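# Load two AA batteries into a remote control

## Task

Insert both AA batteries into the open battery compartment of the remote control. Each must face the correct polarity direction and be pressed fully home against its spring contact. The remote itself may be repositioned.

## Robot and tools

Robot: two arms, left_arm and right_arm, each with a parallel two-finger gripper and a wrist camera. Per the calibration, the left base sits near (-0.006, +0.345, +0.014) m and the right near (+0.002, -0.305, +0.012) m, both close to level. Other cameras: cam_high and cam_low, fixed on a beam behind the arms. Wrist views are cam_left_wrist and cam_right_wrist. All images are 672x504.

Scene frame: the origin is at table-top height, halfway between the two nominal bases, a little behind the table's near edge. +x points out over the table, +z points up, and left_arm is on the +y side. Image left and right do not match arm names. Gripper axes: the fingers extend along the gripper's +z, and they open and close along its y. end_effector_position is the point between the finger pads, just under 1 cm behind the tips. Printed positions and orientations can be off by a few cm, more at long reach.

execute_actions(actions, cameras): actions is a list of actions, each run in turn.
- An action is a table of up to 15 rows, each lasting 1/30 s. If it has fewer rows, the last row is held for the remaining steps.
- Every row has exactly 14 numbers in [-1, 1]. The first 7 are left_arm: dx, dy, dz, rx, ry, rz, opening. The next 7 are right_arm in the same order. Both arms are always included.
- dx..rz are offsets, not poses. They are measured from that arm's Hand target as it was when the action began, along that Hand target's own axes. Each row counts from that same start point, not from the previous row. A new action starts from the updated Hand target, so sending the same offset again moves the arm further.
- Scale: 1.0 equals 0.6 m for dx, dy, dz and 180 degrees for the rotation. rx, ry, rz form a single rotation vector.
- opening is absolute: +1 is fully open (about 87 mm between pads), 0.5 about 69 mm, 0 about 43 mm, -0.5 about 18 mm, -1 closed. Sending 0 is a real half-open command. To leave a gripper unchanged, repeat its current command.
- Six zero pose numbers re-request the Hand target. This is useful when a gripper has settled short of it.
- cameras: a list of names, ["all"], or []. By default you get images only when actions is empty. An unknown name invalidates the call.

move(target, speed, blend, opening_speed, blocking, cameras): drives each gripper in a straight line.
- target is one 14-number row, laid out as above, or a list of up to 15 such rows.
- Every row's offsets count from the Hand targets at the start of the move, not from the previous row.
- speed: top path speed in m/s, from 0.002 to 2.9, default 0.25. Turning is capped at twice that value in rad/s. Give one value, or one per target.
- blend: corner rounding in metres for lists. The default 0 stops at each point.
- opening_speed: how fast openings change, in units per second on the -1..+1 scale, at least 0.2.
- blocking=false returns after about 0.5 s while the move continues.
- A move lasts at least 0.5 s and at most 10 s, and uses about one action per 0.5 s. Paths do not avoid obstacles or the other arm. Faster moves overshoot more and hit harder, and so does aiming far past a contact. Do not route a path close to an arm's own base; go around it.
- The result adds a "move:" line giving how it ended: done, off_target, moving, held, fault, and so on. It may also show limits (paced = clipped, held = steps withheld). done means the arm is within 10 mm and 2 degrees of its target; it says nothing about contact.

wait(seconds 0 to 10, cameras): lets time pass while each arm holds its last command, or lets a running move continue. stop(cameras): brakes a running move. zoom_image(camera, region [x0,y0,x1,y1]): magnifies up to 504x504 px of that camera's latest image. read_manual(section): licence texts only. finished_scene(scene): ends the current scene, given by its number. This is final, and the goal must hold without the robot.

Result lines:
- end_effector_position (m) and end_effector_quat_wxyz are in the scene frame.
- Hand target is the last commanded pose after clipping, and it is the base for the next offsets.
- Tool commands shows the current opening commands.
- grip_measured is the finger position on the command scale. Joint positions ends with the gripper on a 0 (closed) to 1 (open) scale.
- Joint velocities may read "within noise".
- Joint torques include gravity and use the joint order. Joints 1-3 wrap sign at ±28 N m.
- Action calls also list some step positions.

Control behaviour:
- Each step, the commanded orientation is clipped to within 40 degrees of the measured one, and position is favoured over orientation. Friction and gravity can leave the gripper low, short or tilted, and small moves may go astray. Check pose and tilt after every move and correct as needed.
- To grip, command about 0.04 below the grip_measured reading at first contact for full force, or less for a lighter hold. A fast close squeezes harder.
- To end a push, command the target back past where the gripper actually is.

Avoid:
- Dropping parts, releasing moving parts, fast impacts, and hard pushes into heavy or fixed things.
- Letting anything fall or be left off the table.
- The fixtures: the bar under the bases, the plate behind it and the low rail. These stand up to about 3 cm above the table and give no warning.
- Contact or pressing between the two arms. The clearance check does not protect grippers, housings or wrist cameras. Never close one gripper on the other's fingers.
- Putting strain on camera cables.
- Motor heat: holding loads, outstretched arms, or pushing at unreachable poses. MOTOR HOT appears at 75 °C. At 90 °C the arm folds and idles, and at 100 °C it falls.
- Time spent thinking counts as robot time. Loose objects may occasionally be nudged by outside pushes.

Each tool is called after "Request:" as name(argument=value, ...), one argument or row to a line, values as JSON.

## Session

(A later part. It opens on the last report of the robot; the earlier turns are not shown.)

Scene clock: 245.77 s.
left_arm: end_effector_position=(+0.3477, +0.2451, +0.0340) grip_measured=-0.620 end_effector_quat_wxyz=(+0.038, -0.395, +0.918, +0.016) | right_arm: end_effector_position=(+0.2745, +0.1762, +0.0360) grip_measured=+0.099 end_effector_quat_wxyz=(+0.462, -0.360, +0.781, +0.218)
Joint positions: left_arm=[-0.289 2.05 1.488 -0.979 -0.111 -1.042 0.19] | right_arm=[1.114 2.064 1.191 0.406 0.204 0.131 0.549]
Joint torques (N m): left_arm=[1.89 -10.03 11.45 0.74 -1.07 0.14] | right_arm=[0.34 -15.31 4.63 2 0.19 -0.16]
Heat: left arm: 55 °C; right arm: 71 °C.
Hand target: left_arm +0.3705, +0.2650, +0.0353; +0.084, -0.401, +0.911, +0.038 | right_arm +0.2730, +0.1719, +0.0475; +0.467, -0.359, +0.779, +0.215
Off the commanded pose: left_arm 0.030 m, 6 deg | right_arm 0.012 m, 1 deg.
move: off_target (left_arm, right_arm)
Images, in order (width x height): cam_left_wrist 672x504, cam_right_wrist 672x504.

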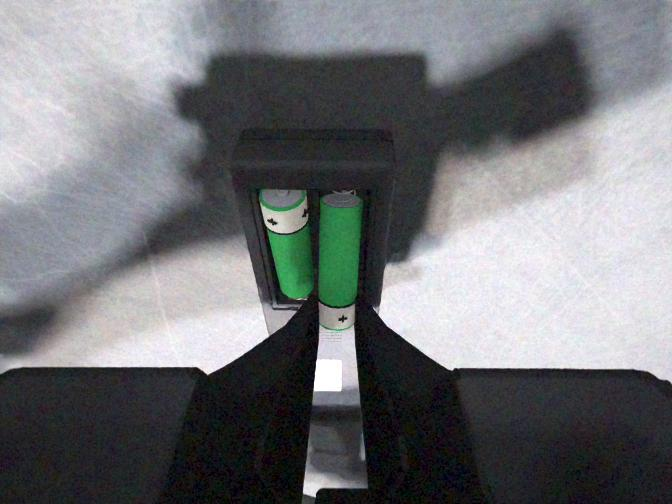

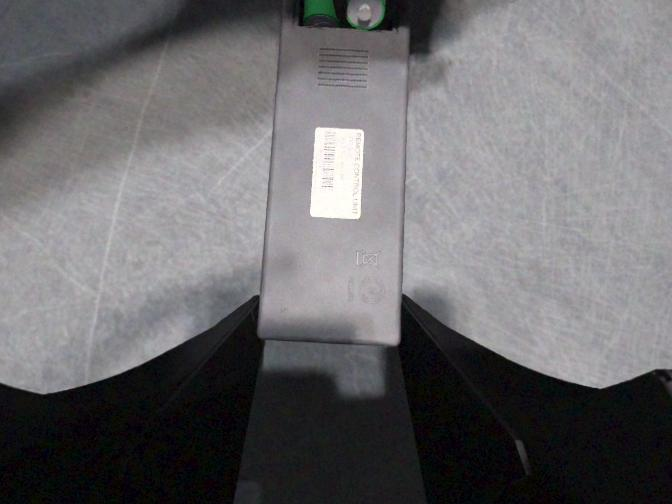

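Request:
move(
  target=[-0.03,0,-0.008,0,0,0,-0.82,0,0,0,0,0,0,-0.05],
  cameras=["cam_left_wrist","cam_right_wrist"],
  speed=0.06,
)

Request:
zoom_image(
  camera="cam_right_wrist",
  region=[250, 0, 440, 100],
)

Request:
zoom_image(
  camera="cam_left_wrist",
  region=[220, 130, 460, 370],
)

Scene clock: 247.00 s.
left_arm: end_effector_position=(+0.3542, +0.2538, +0.0448) grip_measured=-0.620 end_effector_quat_wxyz=(+0.033, -0.391, +0.920, +0.014) | right_arm: end_effector_position=(+0.2755, +0.1793, +0.0399) grip_measured=+0.098 end_effector_quat_wxyz=(+0.468, -0.359, +0.776, +0.224)
Joint positions: left_arm=[-0.26 2.062 1.551 -1.034 -0.1 -1.005 0.19] | right_arm=[1.114 2.064 1.191 0.425 0.201 0.128 0.549]
Joint torques (N m): left_arm=[2.41 -9.43 11.95 0.9 -1.14 0.13] | right_arm=[0.32 -15.35 4.6 1.8 0.22 -0.13]
Heat: left arm: 55 °C; right arm: 71 °C.
Hand target: left_arm +0.3819, +0.2773, +0.0435; +0.084, -0.401, +0.911, +0.038 | right_arm +0.2730, +0.1720, +0.0475; +0.467, -0.359, +0.779, +0.215
Off the commanded pose: left_arm 0.036 m, 7 deg | right_arm 0.011 m, 1 deg.
move: off_target (left_arm, right_arm)
Images, in order (width x height): cam_left_wrist 672x504, cam_right_wrist 672x504.

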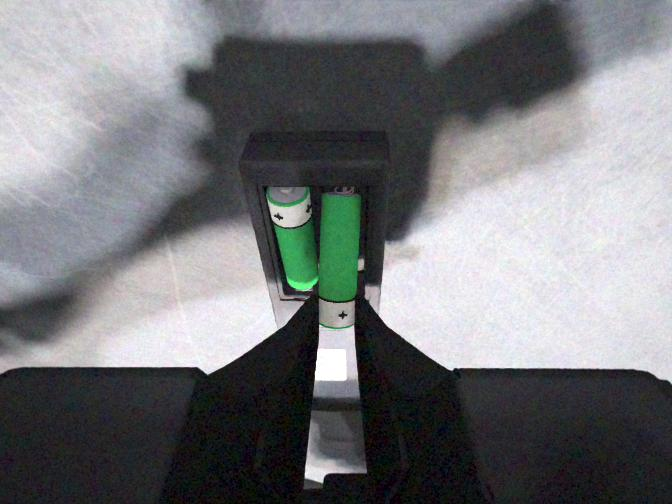

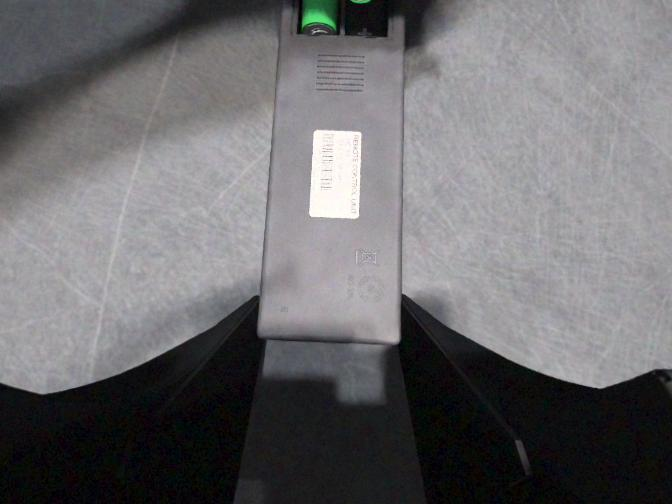

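Scaled by 2.653 from the camera's 672x504 image, which has a finer 960x720 frame.

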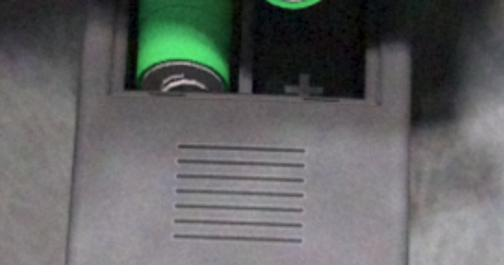

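Scaled by 2.100 from the camera's 672x504 image, which has a finer 960x720 frame.

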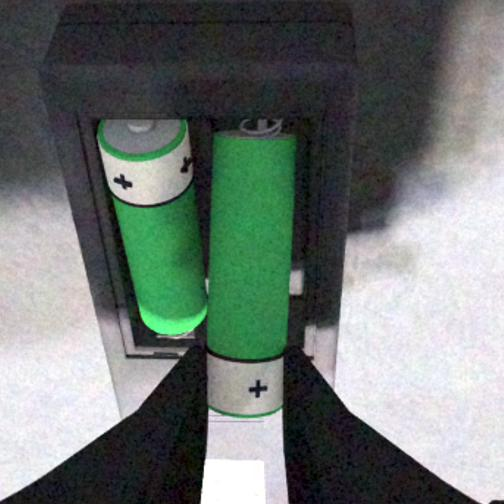

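Request:
move(
  target=[0,0,0.035,0,0,0,-0.82,0,0,0,0,0,0,-0.05],
  speed=0.06,
  cameras=["cam_left_wrist","cam_right_wrist"],
)

Request:
zoom_image(
  camera="cam_right_wrist",
  region=[250, 0, 440, 100],
)

Scene clock: 248.80 s.
left_arm: end_effector_position=(+0.3537, +0.2528, +0.0371) grip_measured=-0.620 end_effector_quat_wxyz=(+0.022, -0.389, +0.921, +0.013) | right_arm: end_effector_position=(+0.2753, +0.1794, +0.0398) grip_measured=+0.098 end_effector_quat_wxyz=(+0.468, -0.359, +0.776, +0.224)
Joint positions: left_arm=[-0.256 2.085 1.551 -1.027 -0.086 -0.997 0.19] | right_arm=[1.114 2.064 1.191 0.425 0.199 0.128 0.549]
Joint torques (N m): left_arm=[2.88 -8.9 8.43 1.47 -1.25 0.2] | right_arm=[0.32 -15.36 4.6 1.8 0.23 -0.13]
Heat: left arm: 55 °C; right arm: 71 °C.
Hand target: left_arm +0.3844, +0.2802, +0.0228; +0.084, -0.401, +0.911, +0.038 | right_arm +0.2730, +0.1719, +0.0475; +0.467, -0.359, +0.779, +0.215
Off the commanded pose: left_arm 0.044 m, 8 deg | right_arm 0.011 m, 1 deg.
move: off_target (left_arm, right_arm)
Images, in order (width x height): cam_left_wrist 672x504, cam_right_wrist 672x504.

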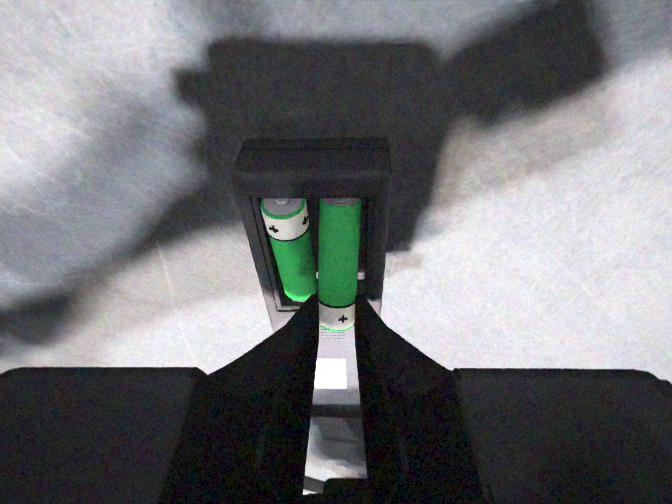

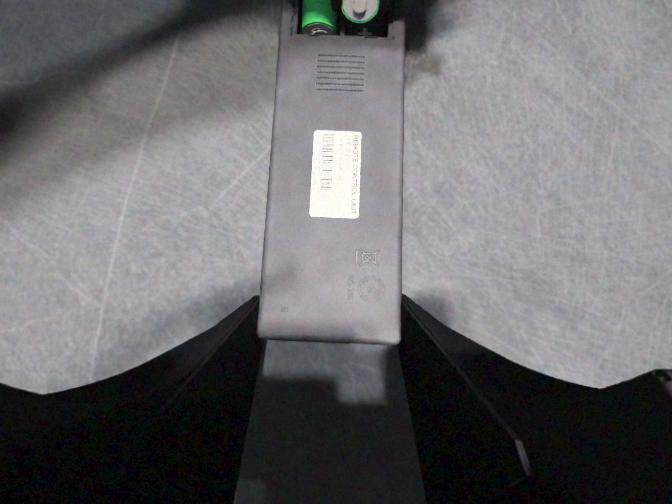

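Scaled by 2.653 from the camera's 672x504 image, which has a finer 960x720 frame.

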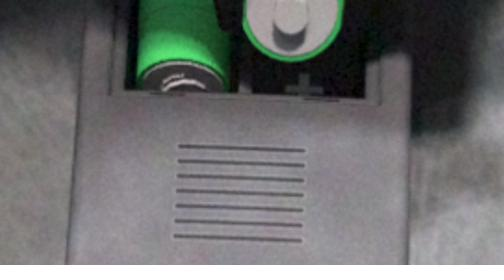

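Request:
move(
  target=[0,0,0.025,0,0,0,-0.82,0,0,0,0,0,0,-0.05],
  speed=0.06,
  cameras=["cam_left_wrist","cam_right_wrist"],
)

Request:
zoom_image(
  camera="cam_right_wrist",
  region=[250, 0, 440, 100],
)

Request:
zoom_image(
  camera="cam_left_wrist",
  region=[220, 130, 410, 345],
)

Scene clock: 249.77 s.
left_arm: end_effector_position=(+0.3546, +0.2527, +0.0292) grip_measured=-0.620 end_effector_quat_wxyz=(+0.016, -0.386, +0.922, +0.012) | right_arm: end_effector_position=(+0.2757, +0.1802, +0.0410) grip_measured=+0.098 end_effector_quat_wxyz=(+0.470, -0.358, +0.775, +0.226)
Joint positions: left_arm=[-0.252 2.107 1.551 -1.014 -0.077 -0.988 0.19] | right_arm=[1.114 2.064 1.191 0.432 0.199 0.128 0.549]
Joint torques (N m): left_arm=[3.03 -8.88 6.34 1.76 -1.32 0.18] | right_arm=[0.32 -15.35 4.6 1.74 0.24 -0.13]
Heat: left arm: 55 °C; right arm: 71 °C.
Hand target: left_arm +0.3862, +0.2822, +0.0080; +0.084, -0.401, +0.911, +0.038 | right_arm +0.2730, +0.1720, +0.0476; +0.467, -0.359, +0.779, +0.215
Off the commanded pose: left_arm 0.048 m, 9 deg | right_arm 0.011 m, 1 deg.
move: off_target (left_arm, right_arm)
Images, in order (width x height): cam_left_wrist 672x504, cam_right_wrist 672x504.

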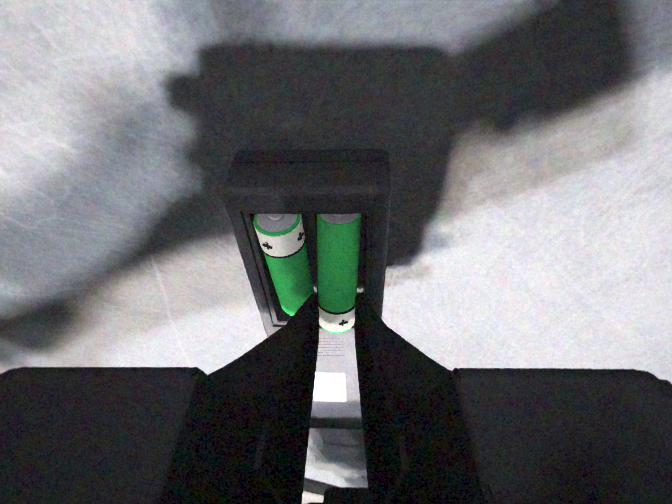

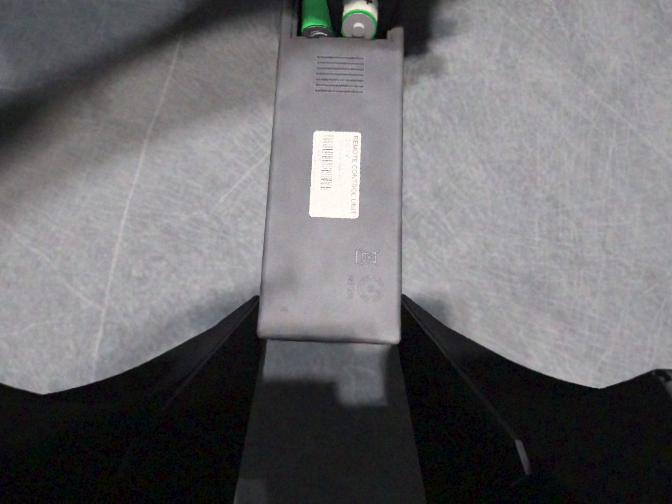

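Scaled by 2.653 from the camera's 672x504 image, which has a finer 960x720 frame.

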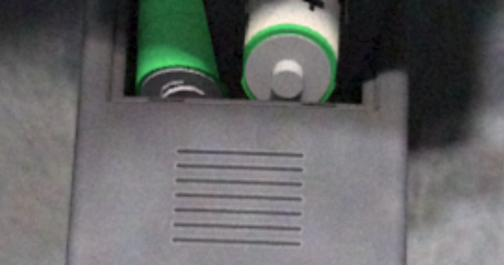

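Scaled by 2.344 from the camera's 672x504 image, which has a finer 960x720 frame.

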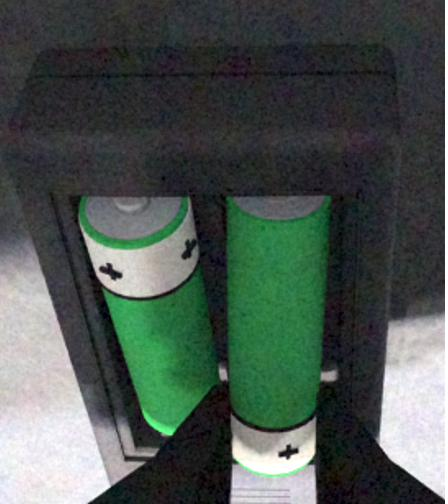

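Request:
move(
  target=[-0.03,0,0.015,0,0,0,-0.82,0,0,0,0,0,0,-0.05],
  speed=0.06,
  cameras=["cam_left_wrist","cam_right_wrist"],
)

Request:
zoom_image(
  camera="cam_right_wrist",
  region=[250, 0, 440, 100],
)

Request:
zoom_image(
  camera="cam_left_wrist",
  region=[220, 130, 410, 345],
)

Scene clock: 251.13 s.
left_arm: end_effector_position=(+0.3550, +0.2542, +0.0276) grip_measured=-0.620 end_effector_quat_wxyz=(-0.004, -0.385, +0.923, -0.010) | right_arm: end_effector_position=(+0.2757, +0.1803, +0.0412) grip_measured=+0.098 end_effector_quat_wxyz=(+0.470, -0.357, +0.775, +0.226)
Joint positions: left_arm=[-0.221 2.12 1.558 -1.015 -0.019 -0.955 0.19] | right_arm=[1.114 2.064 1.191 0.432 0.199 0.129 0.549]
Joint torques (N m): left_arm=[3.85 -7.04 9.99 1.71 -1.77 0.18] | right_arm=[0.31 -15.38 4.6 1.73 0.23 -0.14]
Heat: left arm: 54 °C; right arm: 71 °C.
Hand target: left_arm +0.3993, +0.2964, +0.0025; +0.084, -0.401, +0.911, +0.038 | right_arm +0.2730, +0.1720, +0.0475; +0.467, -0.359, +0.779, +0.215
Off the commanded pose: left_arm 0.066 m, 12 deg | right_arm 0.011 m, 1 deg.
move: off_target (left_arm, right_arm)
Images, in order (width x height): cam_left_wrist 672x504, cam_right_wrist 672x504.

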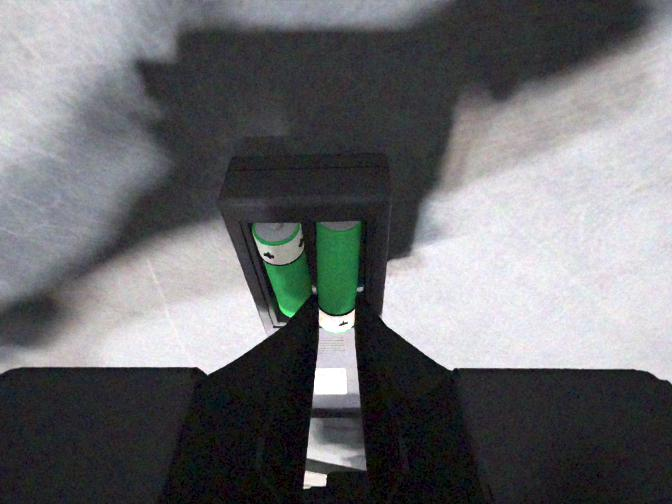

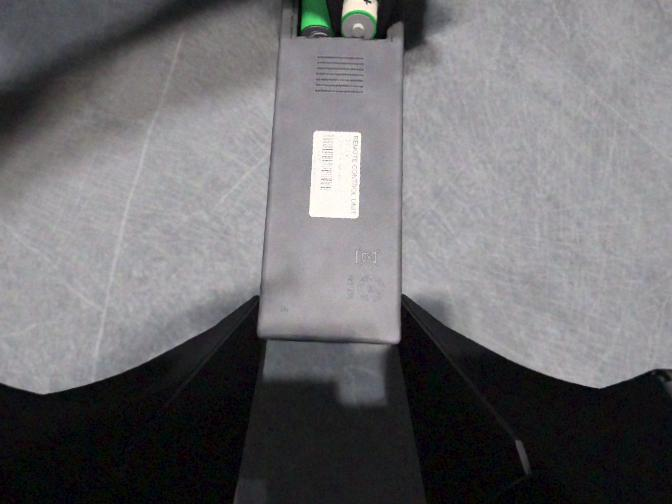

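Scaled by 2.653 from the camera's 672x504 image, which has a finer 960x720 frame.

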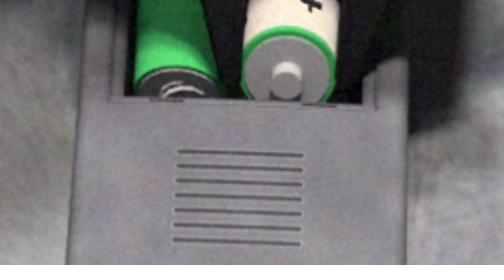

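Scaled by 2.344 from the camera's 672x504 image, which has a finer 960x720 frame.

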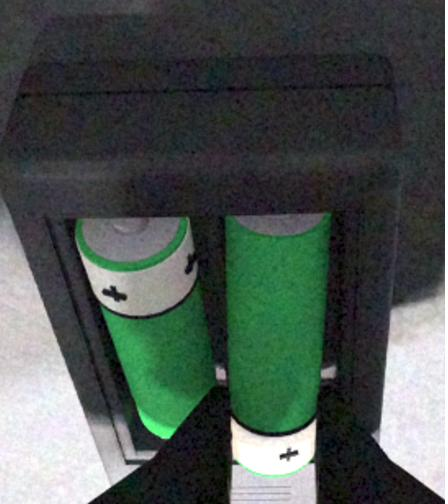

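Request:
move(
  target=[
    [0.06,0,0.0,0,0,0,-0.82,0,0,0,0,0,0,-0.05],
    [0.06,0,0,0,0,0,-0.5,0,0,0,0,0,0,-0.05],
  ],
  speed=0.06,
  opening_speed=0.3,
  cameras=["cam_left_wrist","cam_right_wrist"],
)

Request:
zoom_image(
  camera="cam_right_wrist",
  region=[250, 0, 440, 100],
)

Request:
zoom_image(
  camera="cam_left_wrist",
  region=[220, 130, 410, 345],
)

Scene clock: 253.83 s.
left_arm: end_effector_position=(+0.3527, +0.2501, +0.0254) grip_measured=-0.597 end_effector_quat_wxyz=(+0.022, -0.388, +0.921, +0.003) | right_arm: end_effector_position=(+0.2749, +0.1786, +0.0387) grip_measured=+0.097 end_effector_quat_wxyz=(+0.466, -0.359, +0.777, +0.223)
Joint positions: left_arm=[-0.255 2.087 1.505 -0.967 -0.069 -0.995 0.201] | right_arm=[1.114 2.064 1.191 0.42 0.199 0.13 0.549]
Joint torques (N m): left_arm=[0.81 -7.61 4.08 1.89 -1.38 -0.11] | right_arm=[0.32 -15.35 4.62 1.86 0.24 -0.15]
Heat: left arm: 54 °C; right arm: 72 °C.
Hand target: left_arm +0.3755, +0.2704, -0.0041; +0.084, -0.401, +0.911, +0.038 | right_arm +0.2730, +0.1719, +0.0475; +0.467, -0.359, +0.779, +0.215
Off the commanded pose: left_arm 0.042 m, 8 deg | right_arm 0.011 m, 1 deg.
move: off_target (left_arm, right_arm); target 2's new opening was sent with left_arm's hand 0.042 m and 8 deg from that target
Images, in order (width x height): cam_left_wrist 672x504, cam_right_wrist 672x504.

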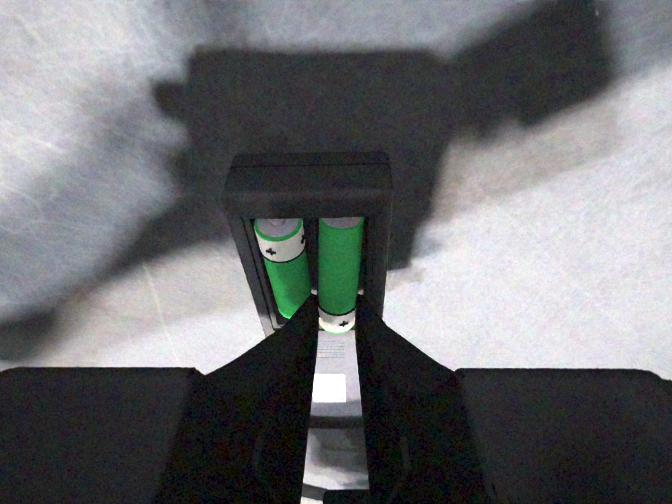

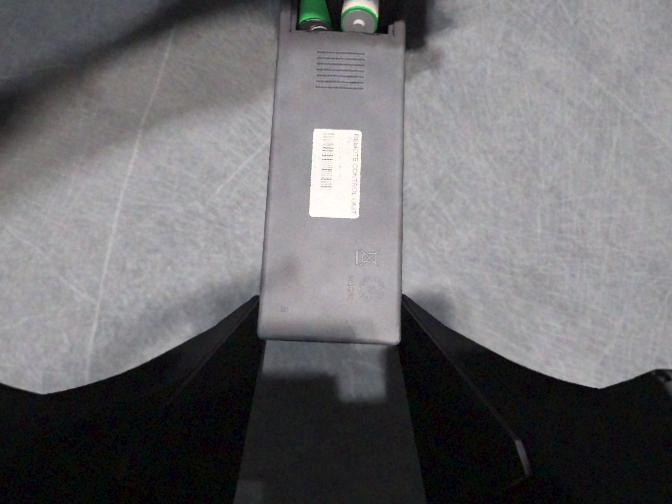

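Scaled by 2.653 from the camera's 672x504 image, which has a finer 960x720 frame.

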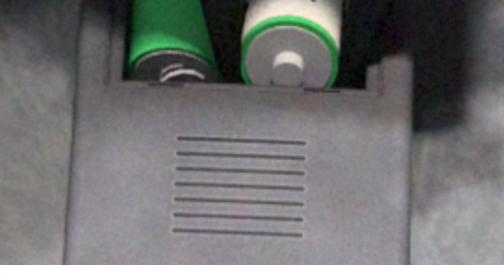

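Scaled by 2.344 from the camera's 672x504 image, which has a finer 960x720 frame.

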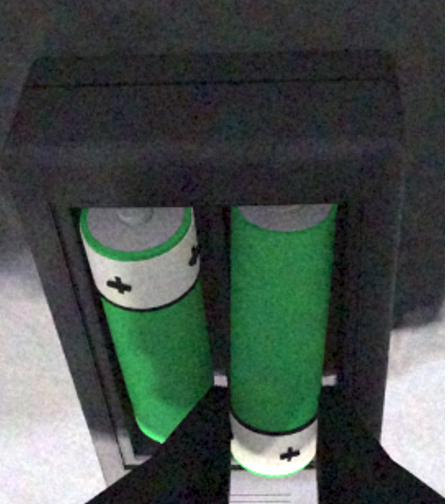

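Request:
move(
  target=[
    [-0.03,0,-0.07,0,0,0,-0.595,0,0,0,0,0,0,-0.05],
    [-0.03,0,-0.1,0,0,0,-0.3,0,0,0,0,0,0,-0.05],
  ],
  speed=0.05,
  opening_speed=0.3,
  cameras=["cam_left_wrist","cam_right_wrist"],
)

Request:
zoom_image(
  camera="cam_right_wrist",
  region=[250, 0, 440, 100],
)

Request:
zoom_image(
  camera="cam_left_wrist",
  region=[220, 130, 410, 345],
)

Scene clock: 257.70 s.
left_arm: end_effector_position=(+0.3734, +0.2784, +0.0443) grip_measured=-0.300 end_effector_quat_wxyz=(+0.067, -0.403, +0.912, +0.042) | right_arm: end_effector_position=(+0.2739, +0.1758, +0.0351) grip_measured=+0.097 end_effector_quat_wxyz=(+0.462, -0.361, +0.780, +0.218)
Joint positions: left_arm=[-0.227 2.085 1.593 -1.022 -0.183 -0.995 0.35] | right_arm=[1.114 2.064 1.186 0.412 0.203 0.129 0.549]
Joint torques (N m): left_arm=[-0.85 -13.23 11.25 0.32 -0.39 0.02] | right_arm=[0.31 -15.32 5.03 1.94 0.2 -0.14]
Heat: left arm: 55 °C; right arm: 72 °C.
Hand target: left_arm +0.3800, +0.2753, +0.0582; +0.084, -0.401, +0.911, +0.038 | right_arm +0.2728, +0.1720, +0.0475; +0.467, -0.359, +0.779, +0.215
Off the commanded pose: left_arm 0.016 m, 2 deg | right_arm 0.013 m, 1 deg.
move: off_target (left_arm, right_arm); target 2's new opening was sent with left_arm's hand 0.016 m and 2 deg from that target
Images, in order (width x height): cam_left_wrist 672x504, cam_right_wrist 672x504.

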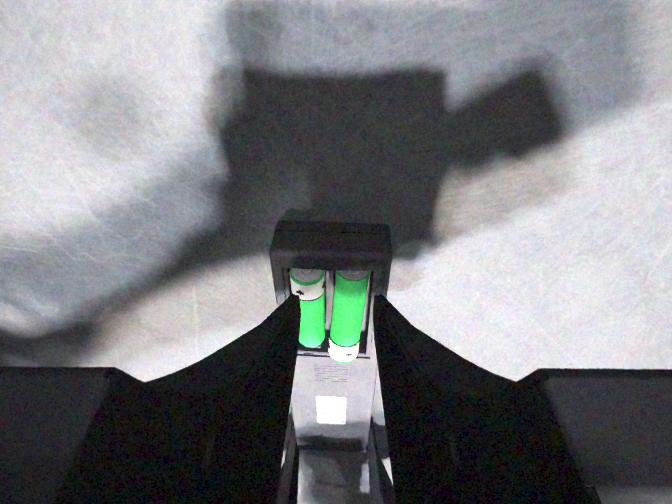

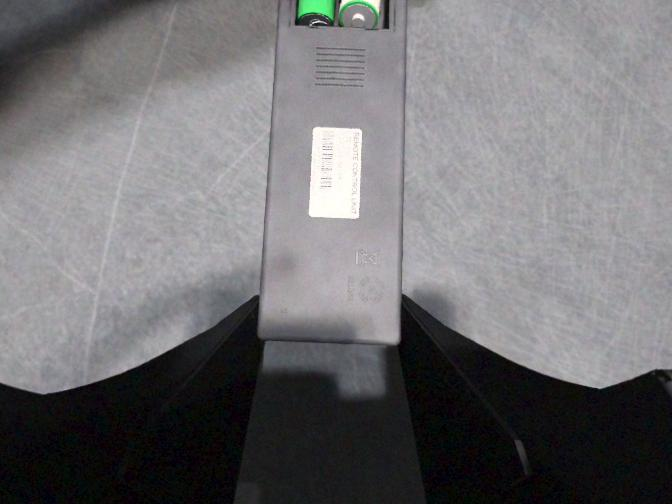

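Scaled by 2.653 from the camera's 672x504 image, which has a finer 960x720 frame.

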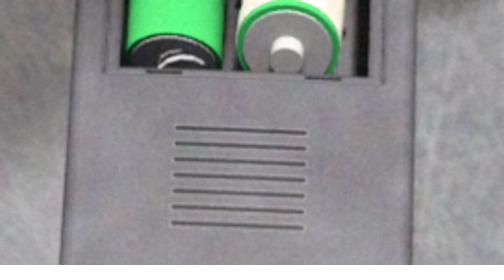

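Scaled by 2.344 from the camera's 672x504 image, which has a finer 960x720 frame.

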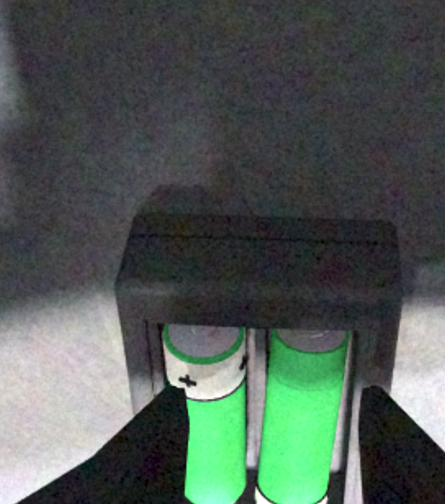

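Request:
move(
  target=[
    [0.01,0,-0.03,0,0,0,-0.3,0,0,0,0,0,0,-0.05],
    [0.055,0,-0.03,0,0,0,-1,0,0,0,0,0,0,-0.05],
    [0.055,0,0.01,0,0,0,-1,0,0,0,0,0,0,-0.05],
  ],
  speed=0.07,
  cameras=["cam_left_wrist","cam_right_wrist"],
)

Request:
zoom_image(
  camera="cam_right_wrist",
  region=[250, 0, 440, 100],
)

Request:
zoom_image(
  camera="cam_left_wrist",
  region=[220, 180, 410, 395],
)

Scene clock: 262.17 s.
left_arm: end_effector_position=(+0.3587, +0.2498, +0.0504) grip_measured=-1.000 end_effector_quat_wxyz=(+0.079, -0.402, +0.912, +0.034) | right_arm: end_effector_position=(+0.2739, +0.1758, +0.0351) grip_measured=+0.097 end_effector_quat_wxyz=(+0.462, -0.361, +0.780, +0.218)
Joint positions: left_arm=[-0.308 2.025 1.524 -0.999 -0.19 -1.072 0] | right_arm=[1.114 2.064 1.186 0.412 0.203 0.129 0.549]
Joint torques (N m): left_arm=[0.16 -10.96 6.56 0.69 -0.39 0.11] | right_arm=[0.31 -15.32 5.03 1.94 0.2 -0.14]
Heat: left arm: 56 °C; right arm: 73 °C.
Hand target: left_arm +0.3588, +0.2522, +0.0462; +0.084, -0.401, +0.911, +0.038 | right_arm +0.2728, +0.1720, +0.0475; +0.467, -0.359, +0.779, +0.215
Off the commanded pose: left_arm 0.005 m, 1 deg | right_arm 0.013 m, 1 deg.
move: off_target (right_arm)
Images, in order (width x height): cam_left_wrist 672x504, cam_right_wrist 672x504.

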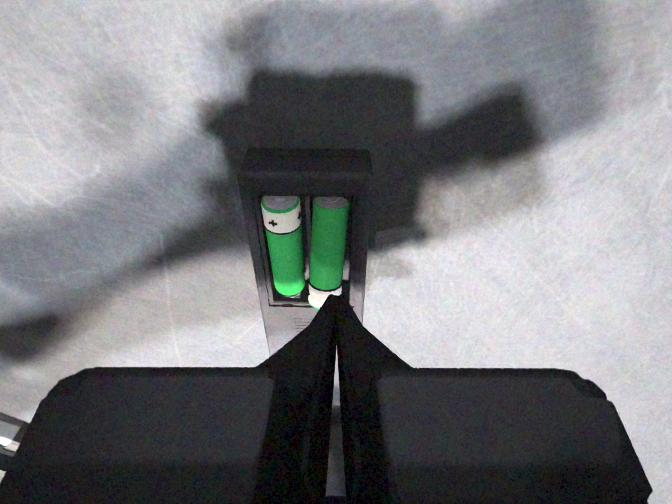

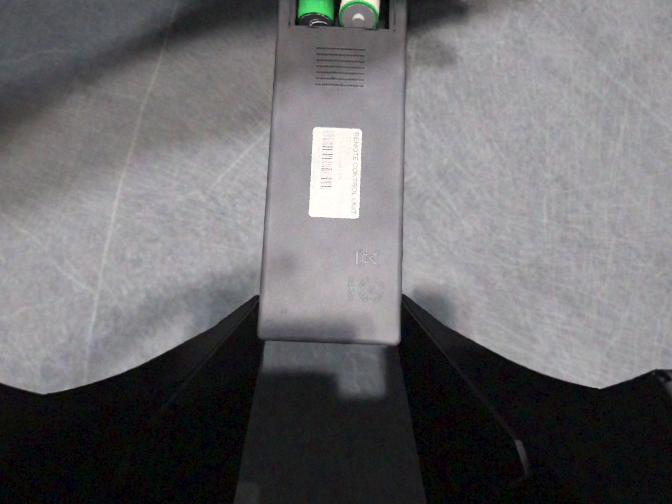

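Scaled by 2.653 from the camera's 672x504 image, which has a finer 960x720 frame.

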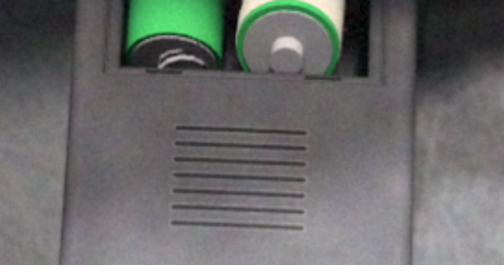

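Scaled by 2.344 from the camera's 672x504 image, which has a finer 960x720 frame.

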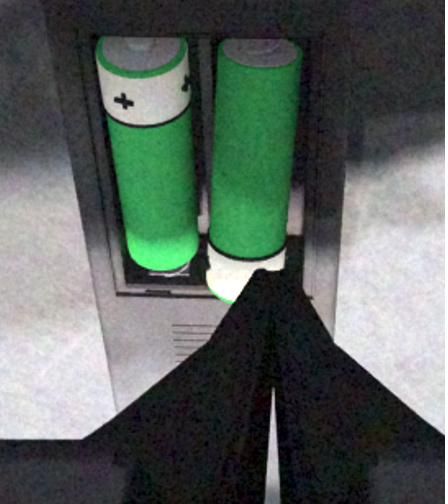

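Request:
move(
  target=[
    [0.008,0.022,-0.035,0,0,0,-1,0,0,0,0,0,0,-0.05],
    [0.008,0.022,0.012,0,0,0,-1,0,0,0,0,0,0,-0.05],
  ],
  speed=0.07,
  cameras=["cam_left_wrist","cam_right_wrist"],
)

Request:
zoom_image(
  camera="cam_left_wrist",
  region=[220, 180, 410, 395],
)

Scene clock: 264.60 s.
left_arm: end_effector_position=(+0.3481, +0.2562, +0.0469) grip_measured=-1.000 end_effector_quat_wxyz=(+0.085, -0.405, +0.910, +0.030) | right_arm: end_effector_position=(+0.2739, +0.1758, +0.0351) grip_measured=+0.097 end_effector_quat_wxyz=(+0.462, -0.361, +0.780, +0.218)
Joint positions: left_arm=[-0.298 1.971 1.432 -0.946 -0.19 -1.069 0] | right_arm=[1.114 2.064 1.186 0.412 0.203 0.129 0.549]
Joint torques (N m): left_arm=[0.16 -9.07 6.57 0.77 -0.38 0.17] | right_arm=[0.31 -15.31 5.01 1.94 0.2 -0.14]
Heat: left arm: 56 °C; right arm: 73 °C.
Hand target: left_arm +0.3468, +0.2586, +0.0383; +0.084, -0.401, +0.911, +0.038 | right_arm +0.2728, +0.1720, +0.0475; +0.467, -0.359, +0.779, +0.215
Off the commanded pose: left_arm 0.009 m, 1 deg | right_arm 0.013 m, 1 deg.
move: off_target (right_arm)
Images, in order (width x height): cam_left_wrist 672x504, cam_right_wrist 672x504.

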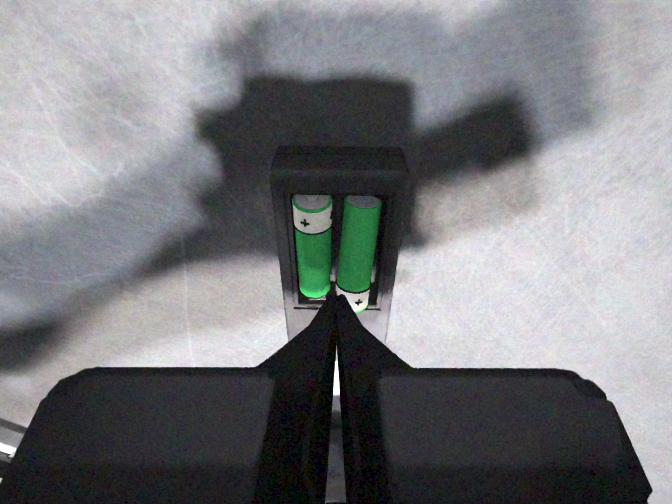

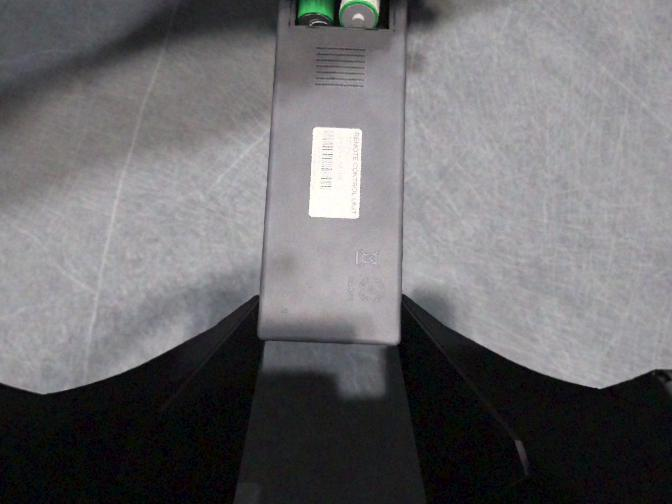

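Scaled by 2.344 from the camera's 672x504 image, which has a finer 960x720 frame.

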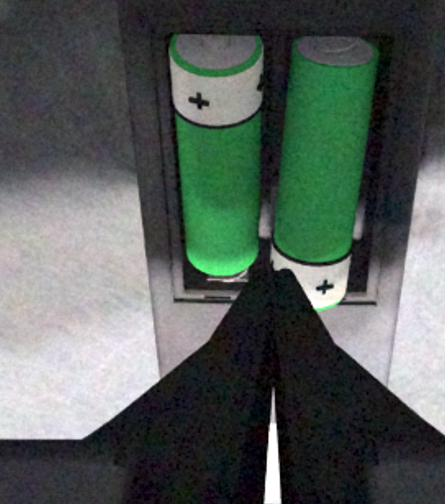

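Request:
move(
  target=[
    [0,-0.015,-0.03,0,0,0,-1,0,0,0,0,0,0,-0.05],
    [0,-0.015,0.004,0,0,0,-1,0,0,0,0,0,0,-0.05],
  ],
  speed=0.08,
  cameras=["cam_left_wrist"],
)

Request:
zoom_image(
  camera="cam_left_wrist",
  region=[220, 180, 410, 395],
)

Scene clock: 266.73 s.
left_arm: end_effector_position=(+0.3538, +0.2508, +0.0437) grip_measured=-1.000 end_effector_quat_wxyz=(+0.083, -0.401, +0.912, +0.031) | right_arm: end_effector_position=(+0.2739, +0.1758, +0.0351) grip_measured=+0.097 end_effector_quat_wxyz=(+0.462, -0.361, +0.780, +0.218)
Joint positions: left_arm=[-0.308 2.004 1.467 -0.953 -0.19 -1.071 0] | right_arm=[1.114 2.064 1.186 0.412 0.203 0.129 0.549]
Joint torques (N m): left_arm=[0.18 -9.44 6.8 0.75 -0.39 0.08] | right_arm=[0.32 -15.32 5.03 1.94 0.2 -0.14]
Heat: left arm: 56 °C; right arm: 73 °C.
Hand target: left_arm +0.3537, +0.2529, +0.0359; +0.084, -0.401, +0.911, +0.038 | right_arm +0.2728, +0.1720, +0.0475; +0.467, -0.359, +0.779, +0.215
Off the commanded pose: left_arm 0.008 m, 1 deg | right_arm 0.013 m, 1 deg.
move: off_target (right_arm)
Images, in order (width x height): cam_left_wrist 672x504.

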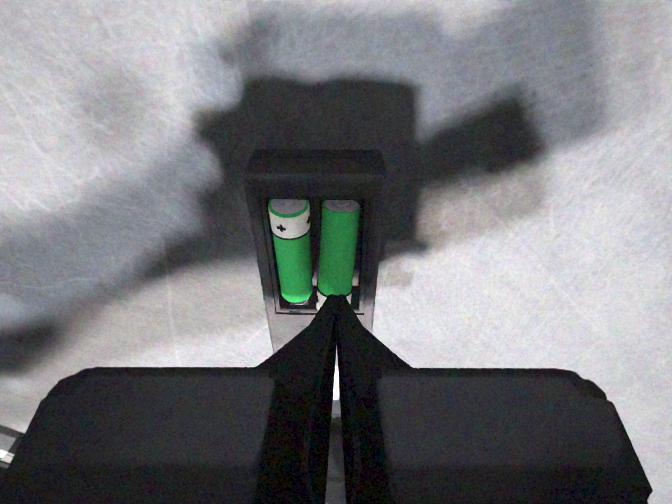

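Scaled by 2.344 from the camera's 672x504 image, which has a finer 960x720 frame.

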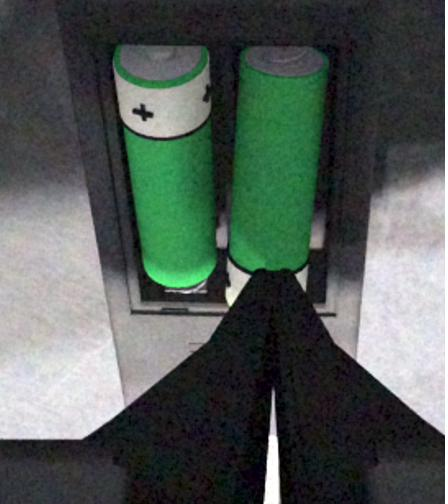

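Request:
move(
  target=[0,0,0.08,0,0,0,-1,0,0,0,0,0,0,-0.05],
  speed=0.06,
  cameras=["cam_left_wrist","cam_right_wrist"],
)

Request:
zoom_image(
  camera="cam_right_wrist",
  region=[250, 0, 440, 100],
)

Request:
zoom_image(
  camera="cam_left_wrist",
  region=[220, 180, 410, 395],
)

Scene clock: 268.17 s.
left_arm: end_effector_position=(+0.3675, +0.2544, +0.0296) grip_measured=-1.000 end_effector_quat_wxyz=(+0.102, -0.403, +0.909, +0.014) | right_arm: end_effector_position=(+0.2740, +0.1757, +0.0351) grip_measured=+0.097 end_effector_quat_wxyz=(+0.462, -0.360, +0.780, +0.218)
Joint positions: left_arm=[-0.287 2.019 1.427 -0.844 -0.184 -1.049 0] | right_arm=[1.114 2.064 1.186 0.412 0.204 0.129 0.549]
Joint torques (N m): left_arm=[0.43 -4.16 2.09 1.46 -0.43 0.1] | right_arm=[0.31 -15.31 5.03 1.94 0.2 -0.14]
Heat: left arm: 55 °C; right arm: 73 °C.
Hand target: left_arm +0.3595, +0.2594, -0.0114; +0.084, -0.401, +0.911, +0.038 | right_arm +0.2729, +0.1720, +0.0475; +0.467, -0.359, +0.779, +0.215
Off the commanded pose: left_arm 0.042 m, 3 deg | right_arm 0.013 m, 1 deg.
move: off_target (left_arm, right_arm)
Images, in order (width x height): cam_left_wrist 672x504, cam_right_wrist 672x504.

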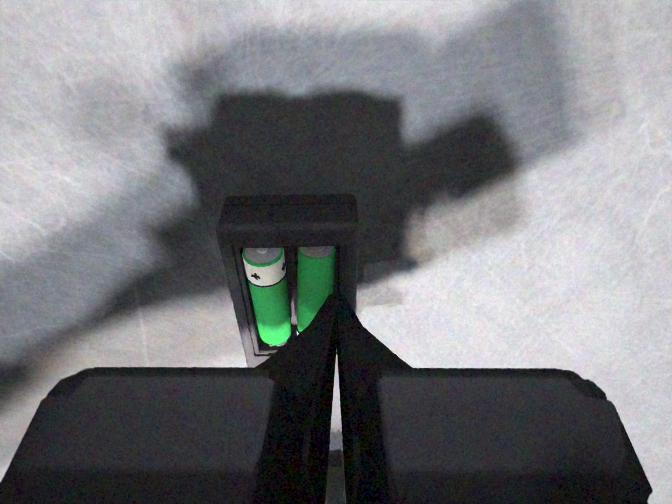

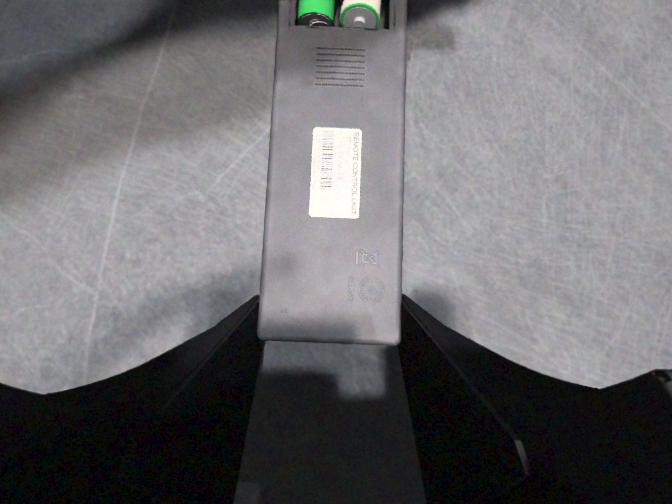

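Scaled by 2.653 from the camera's 672x504 image, which has a finer 960x720 frame.

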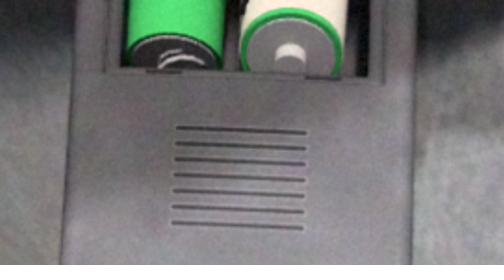

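Scaled by 2.344 from the camera's 672x504 image, which has a finer 960x720 frame.

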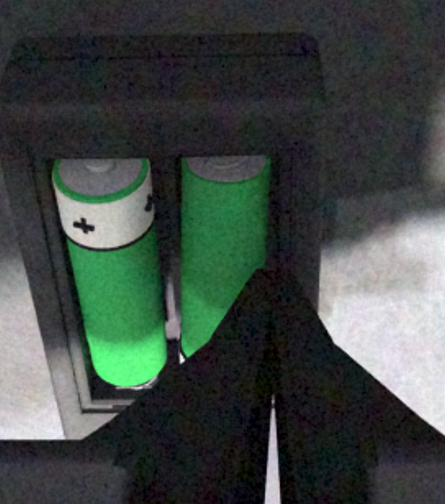

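Request:
move(
  target=[
    [0,0.01,-0.14,0,0,0,-1,0,0,0,0,0,0,-0.05],
    [0.003,0.004,-0.08,0,0,0,-1,0,0,0,0,0,0,-0.05],
  ],
  speed=0.08,
  cameras=["cam_left_wrist","cam_right_wrist"],
)

Request:
zoom_image(
  camera="cam_right_wrist",
  region=[250, 0, 440, 100],
)

Request:
zoom_image(
  camera="cam_left_wrist",
  region=[220, 180, 410, 395],
)

Scene clock: 271.10 s.
left_arm: end_effector_position=(+0.3510, +0.2514, +0.0429) grip_measured=-1.000 end_effector_quat_wxyz=(+0.082, -0.402, +0.911, +0.031) | right_arm: end_effector_position=(+0.2712, +0.1772, +0.0350) grip_measured=+0.097 end_effector_quat_wxyz=(+0.461, -0.363, +0.779, +0.220)
Joint positions: left_arm=[-0.308 1.996 1.451 -0.947 -0.19 -1.072 0] | right_arm=[1.119 2.064 1.186 0.411 0.201 0.129 0.549]
Joint torques (N m): left_arm=[0.03 -9.54 6.76 0.77 -0.4 0.08] | right_arm=[-0.12 -15.31 5.04 1.94 0.22 -0.14]
Heat: left arm: 55 °C; right arm: 74 °C.
Hand target: left_arm +0.3507, +0.2532, +0.0356; +0.084, -0.401, +0.911, +0.038 | right_arm +0.2728, +0.1720, +0.0475; +0.467, -0.359, +0.779, +0.215
Off the commanded pose: left_arm 0.008 m, 1 deg | right_arm 0.014 m, 1 deg.
move: off_target (right_arm)
Images, in order (width x height): cam_left_wrist 672x504, cam_right_wrist 672x504.

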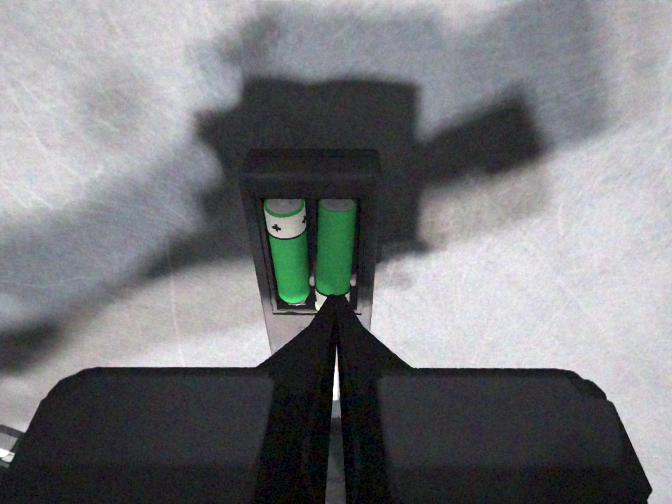

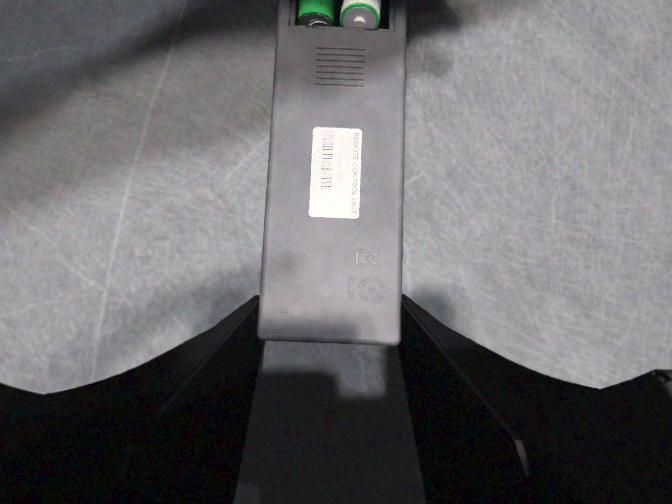

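Scaled by 2.653 from the camera's 672x504 image, which has a finer 960x720 frame.

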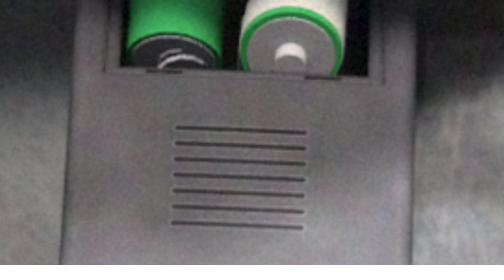

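Scaled by 2.344 from the camera's 672x504 image, which has a finer 960x720 frame.

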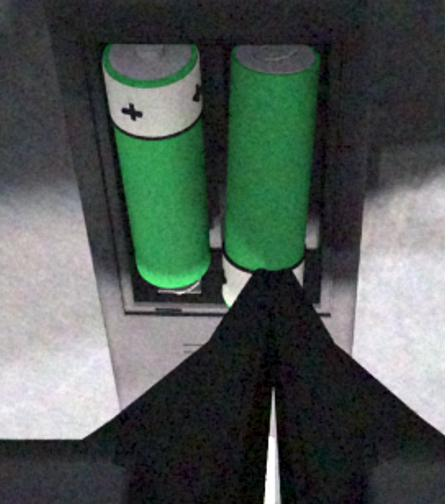

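Request:
move(
  target=[0.018,0.012,0.065,0,0,0,-1,0,0,0,0,0,0,-0.05],
  speed=0.06,
  cameras=["cam_left_wrist","cam_right_wrist"],
)

Request:
zoom_image(
  camera="cam_right_wrist",
  region=[250, 0, 440, 100],
)

Request:
zoom_image(
  camera="cam_left_wrist",
  region=[220, 180, 410, 395],
)

Scene clock: 272.43 s.
left_arm: end_effector_position=(+0.3499, +0.2527, +0.0322) grip_measured=-1.000 end_effector_quat_wxyz=(+0.101, -0.403, +0.909, +0.018) | right_arm: end_effector_position=(+0.2712, +0.1772, +0.0350) grip_measured=+0.097 end_effector_quat_wxyz=(+0.461, -0.363, +0.779, +0.220)
Joint positions: left_arm=[-0.305 1.963 1.357 -0.84 -0.191 -1.067 0] | right_arm=[1.119 2.064 1.186 0.411 0.201 0.129 0.549]
Joint torques (N m): left_arm=[0.21 -3.95 2.58 1.43 -0.37 0.09] | right_arm=[-0.12 -15.3 5.03 1.94 0.22 -0.14]
Heat: left arm: 55 °C; right arm: 74 °C.
Hand target: left_arm +0.3431, +0.2556, -0.0048; +0.084, -0.401, +0.911, +0.038 | right_arm +0.2728, +0.1720, +0.0475; +0.467, -0.359, +0.779, +0.215
Off the commanded pose: left_arm 0.038 m, 3 deg | right_arm 0.014 m, 1 deg.
move: off_target (left_arm, right_arm)
Images, in order (width x height): cam_left_wrist 672x504, cam_right_wrist 672x504.

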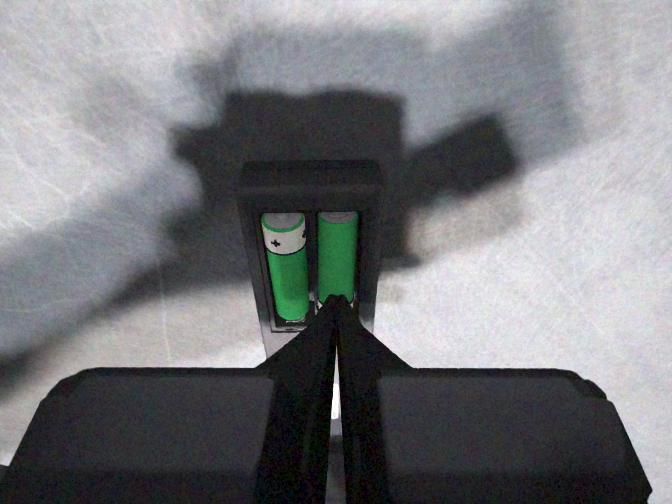

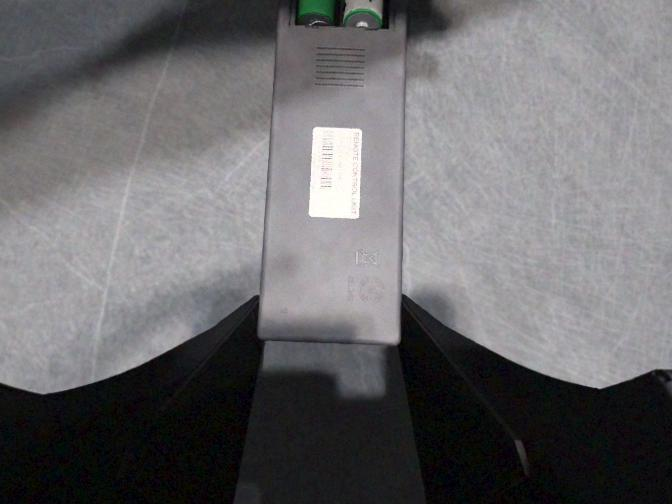

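Scaled by 2.653 from the camera's 672x504 image, which has a finer 960x720 frame.

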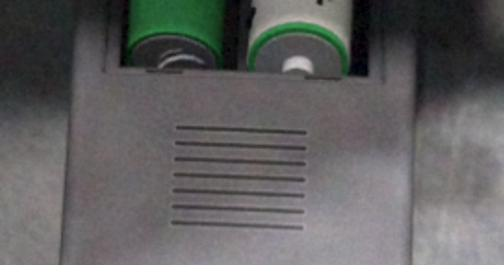

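Scaled by 2.344 from the camera's 672x504 image, which has a finer 960x720 frame.

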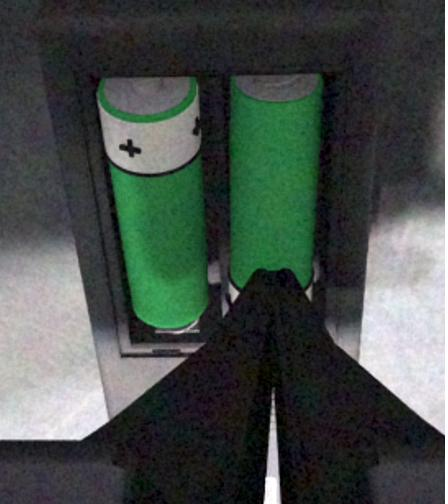

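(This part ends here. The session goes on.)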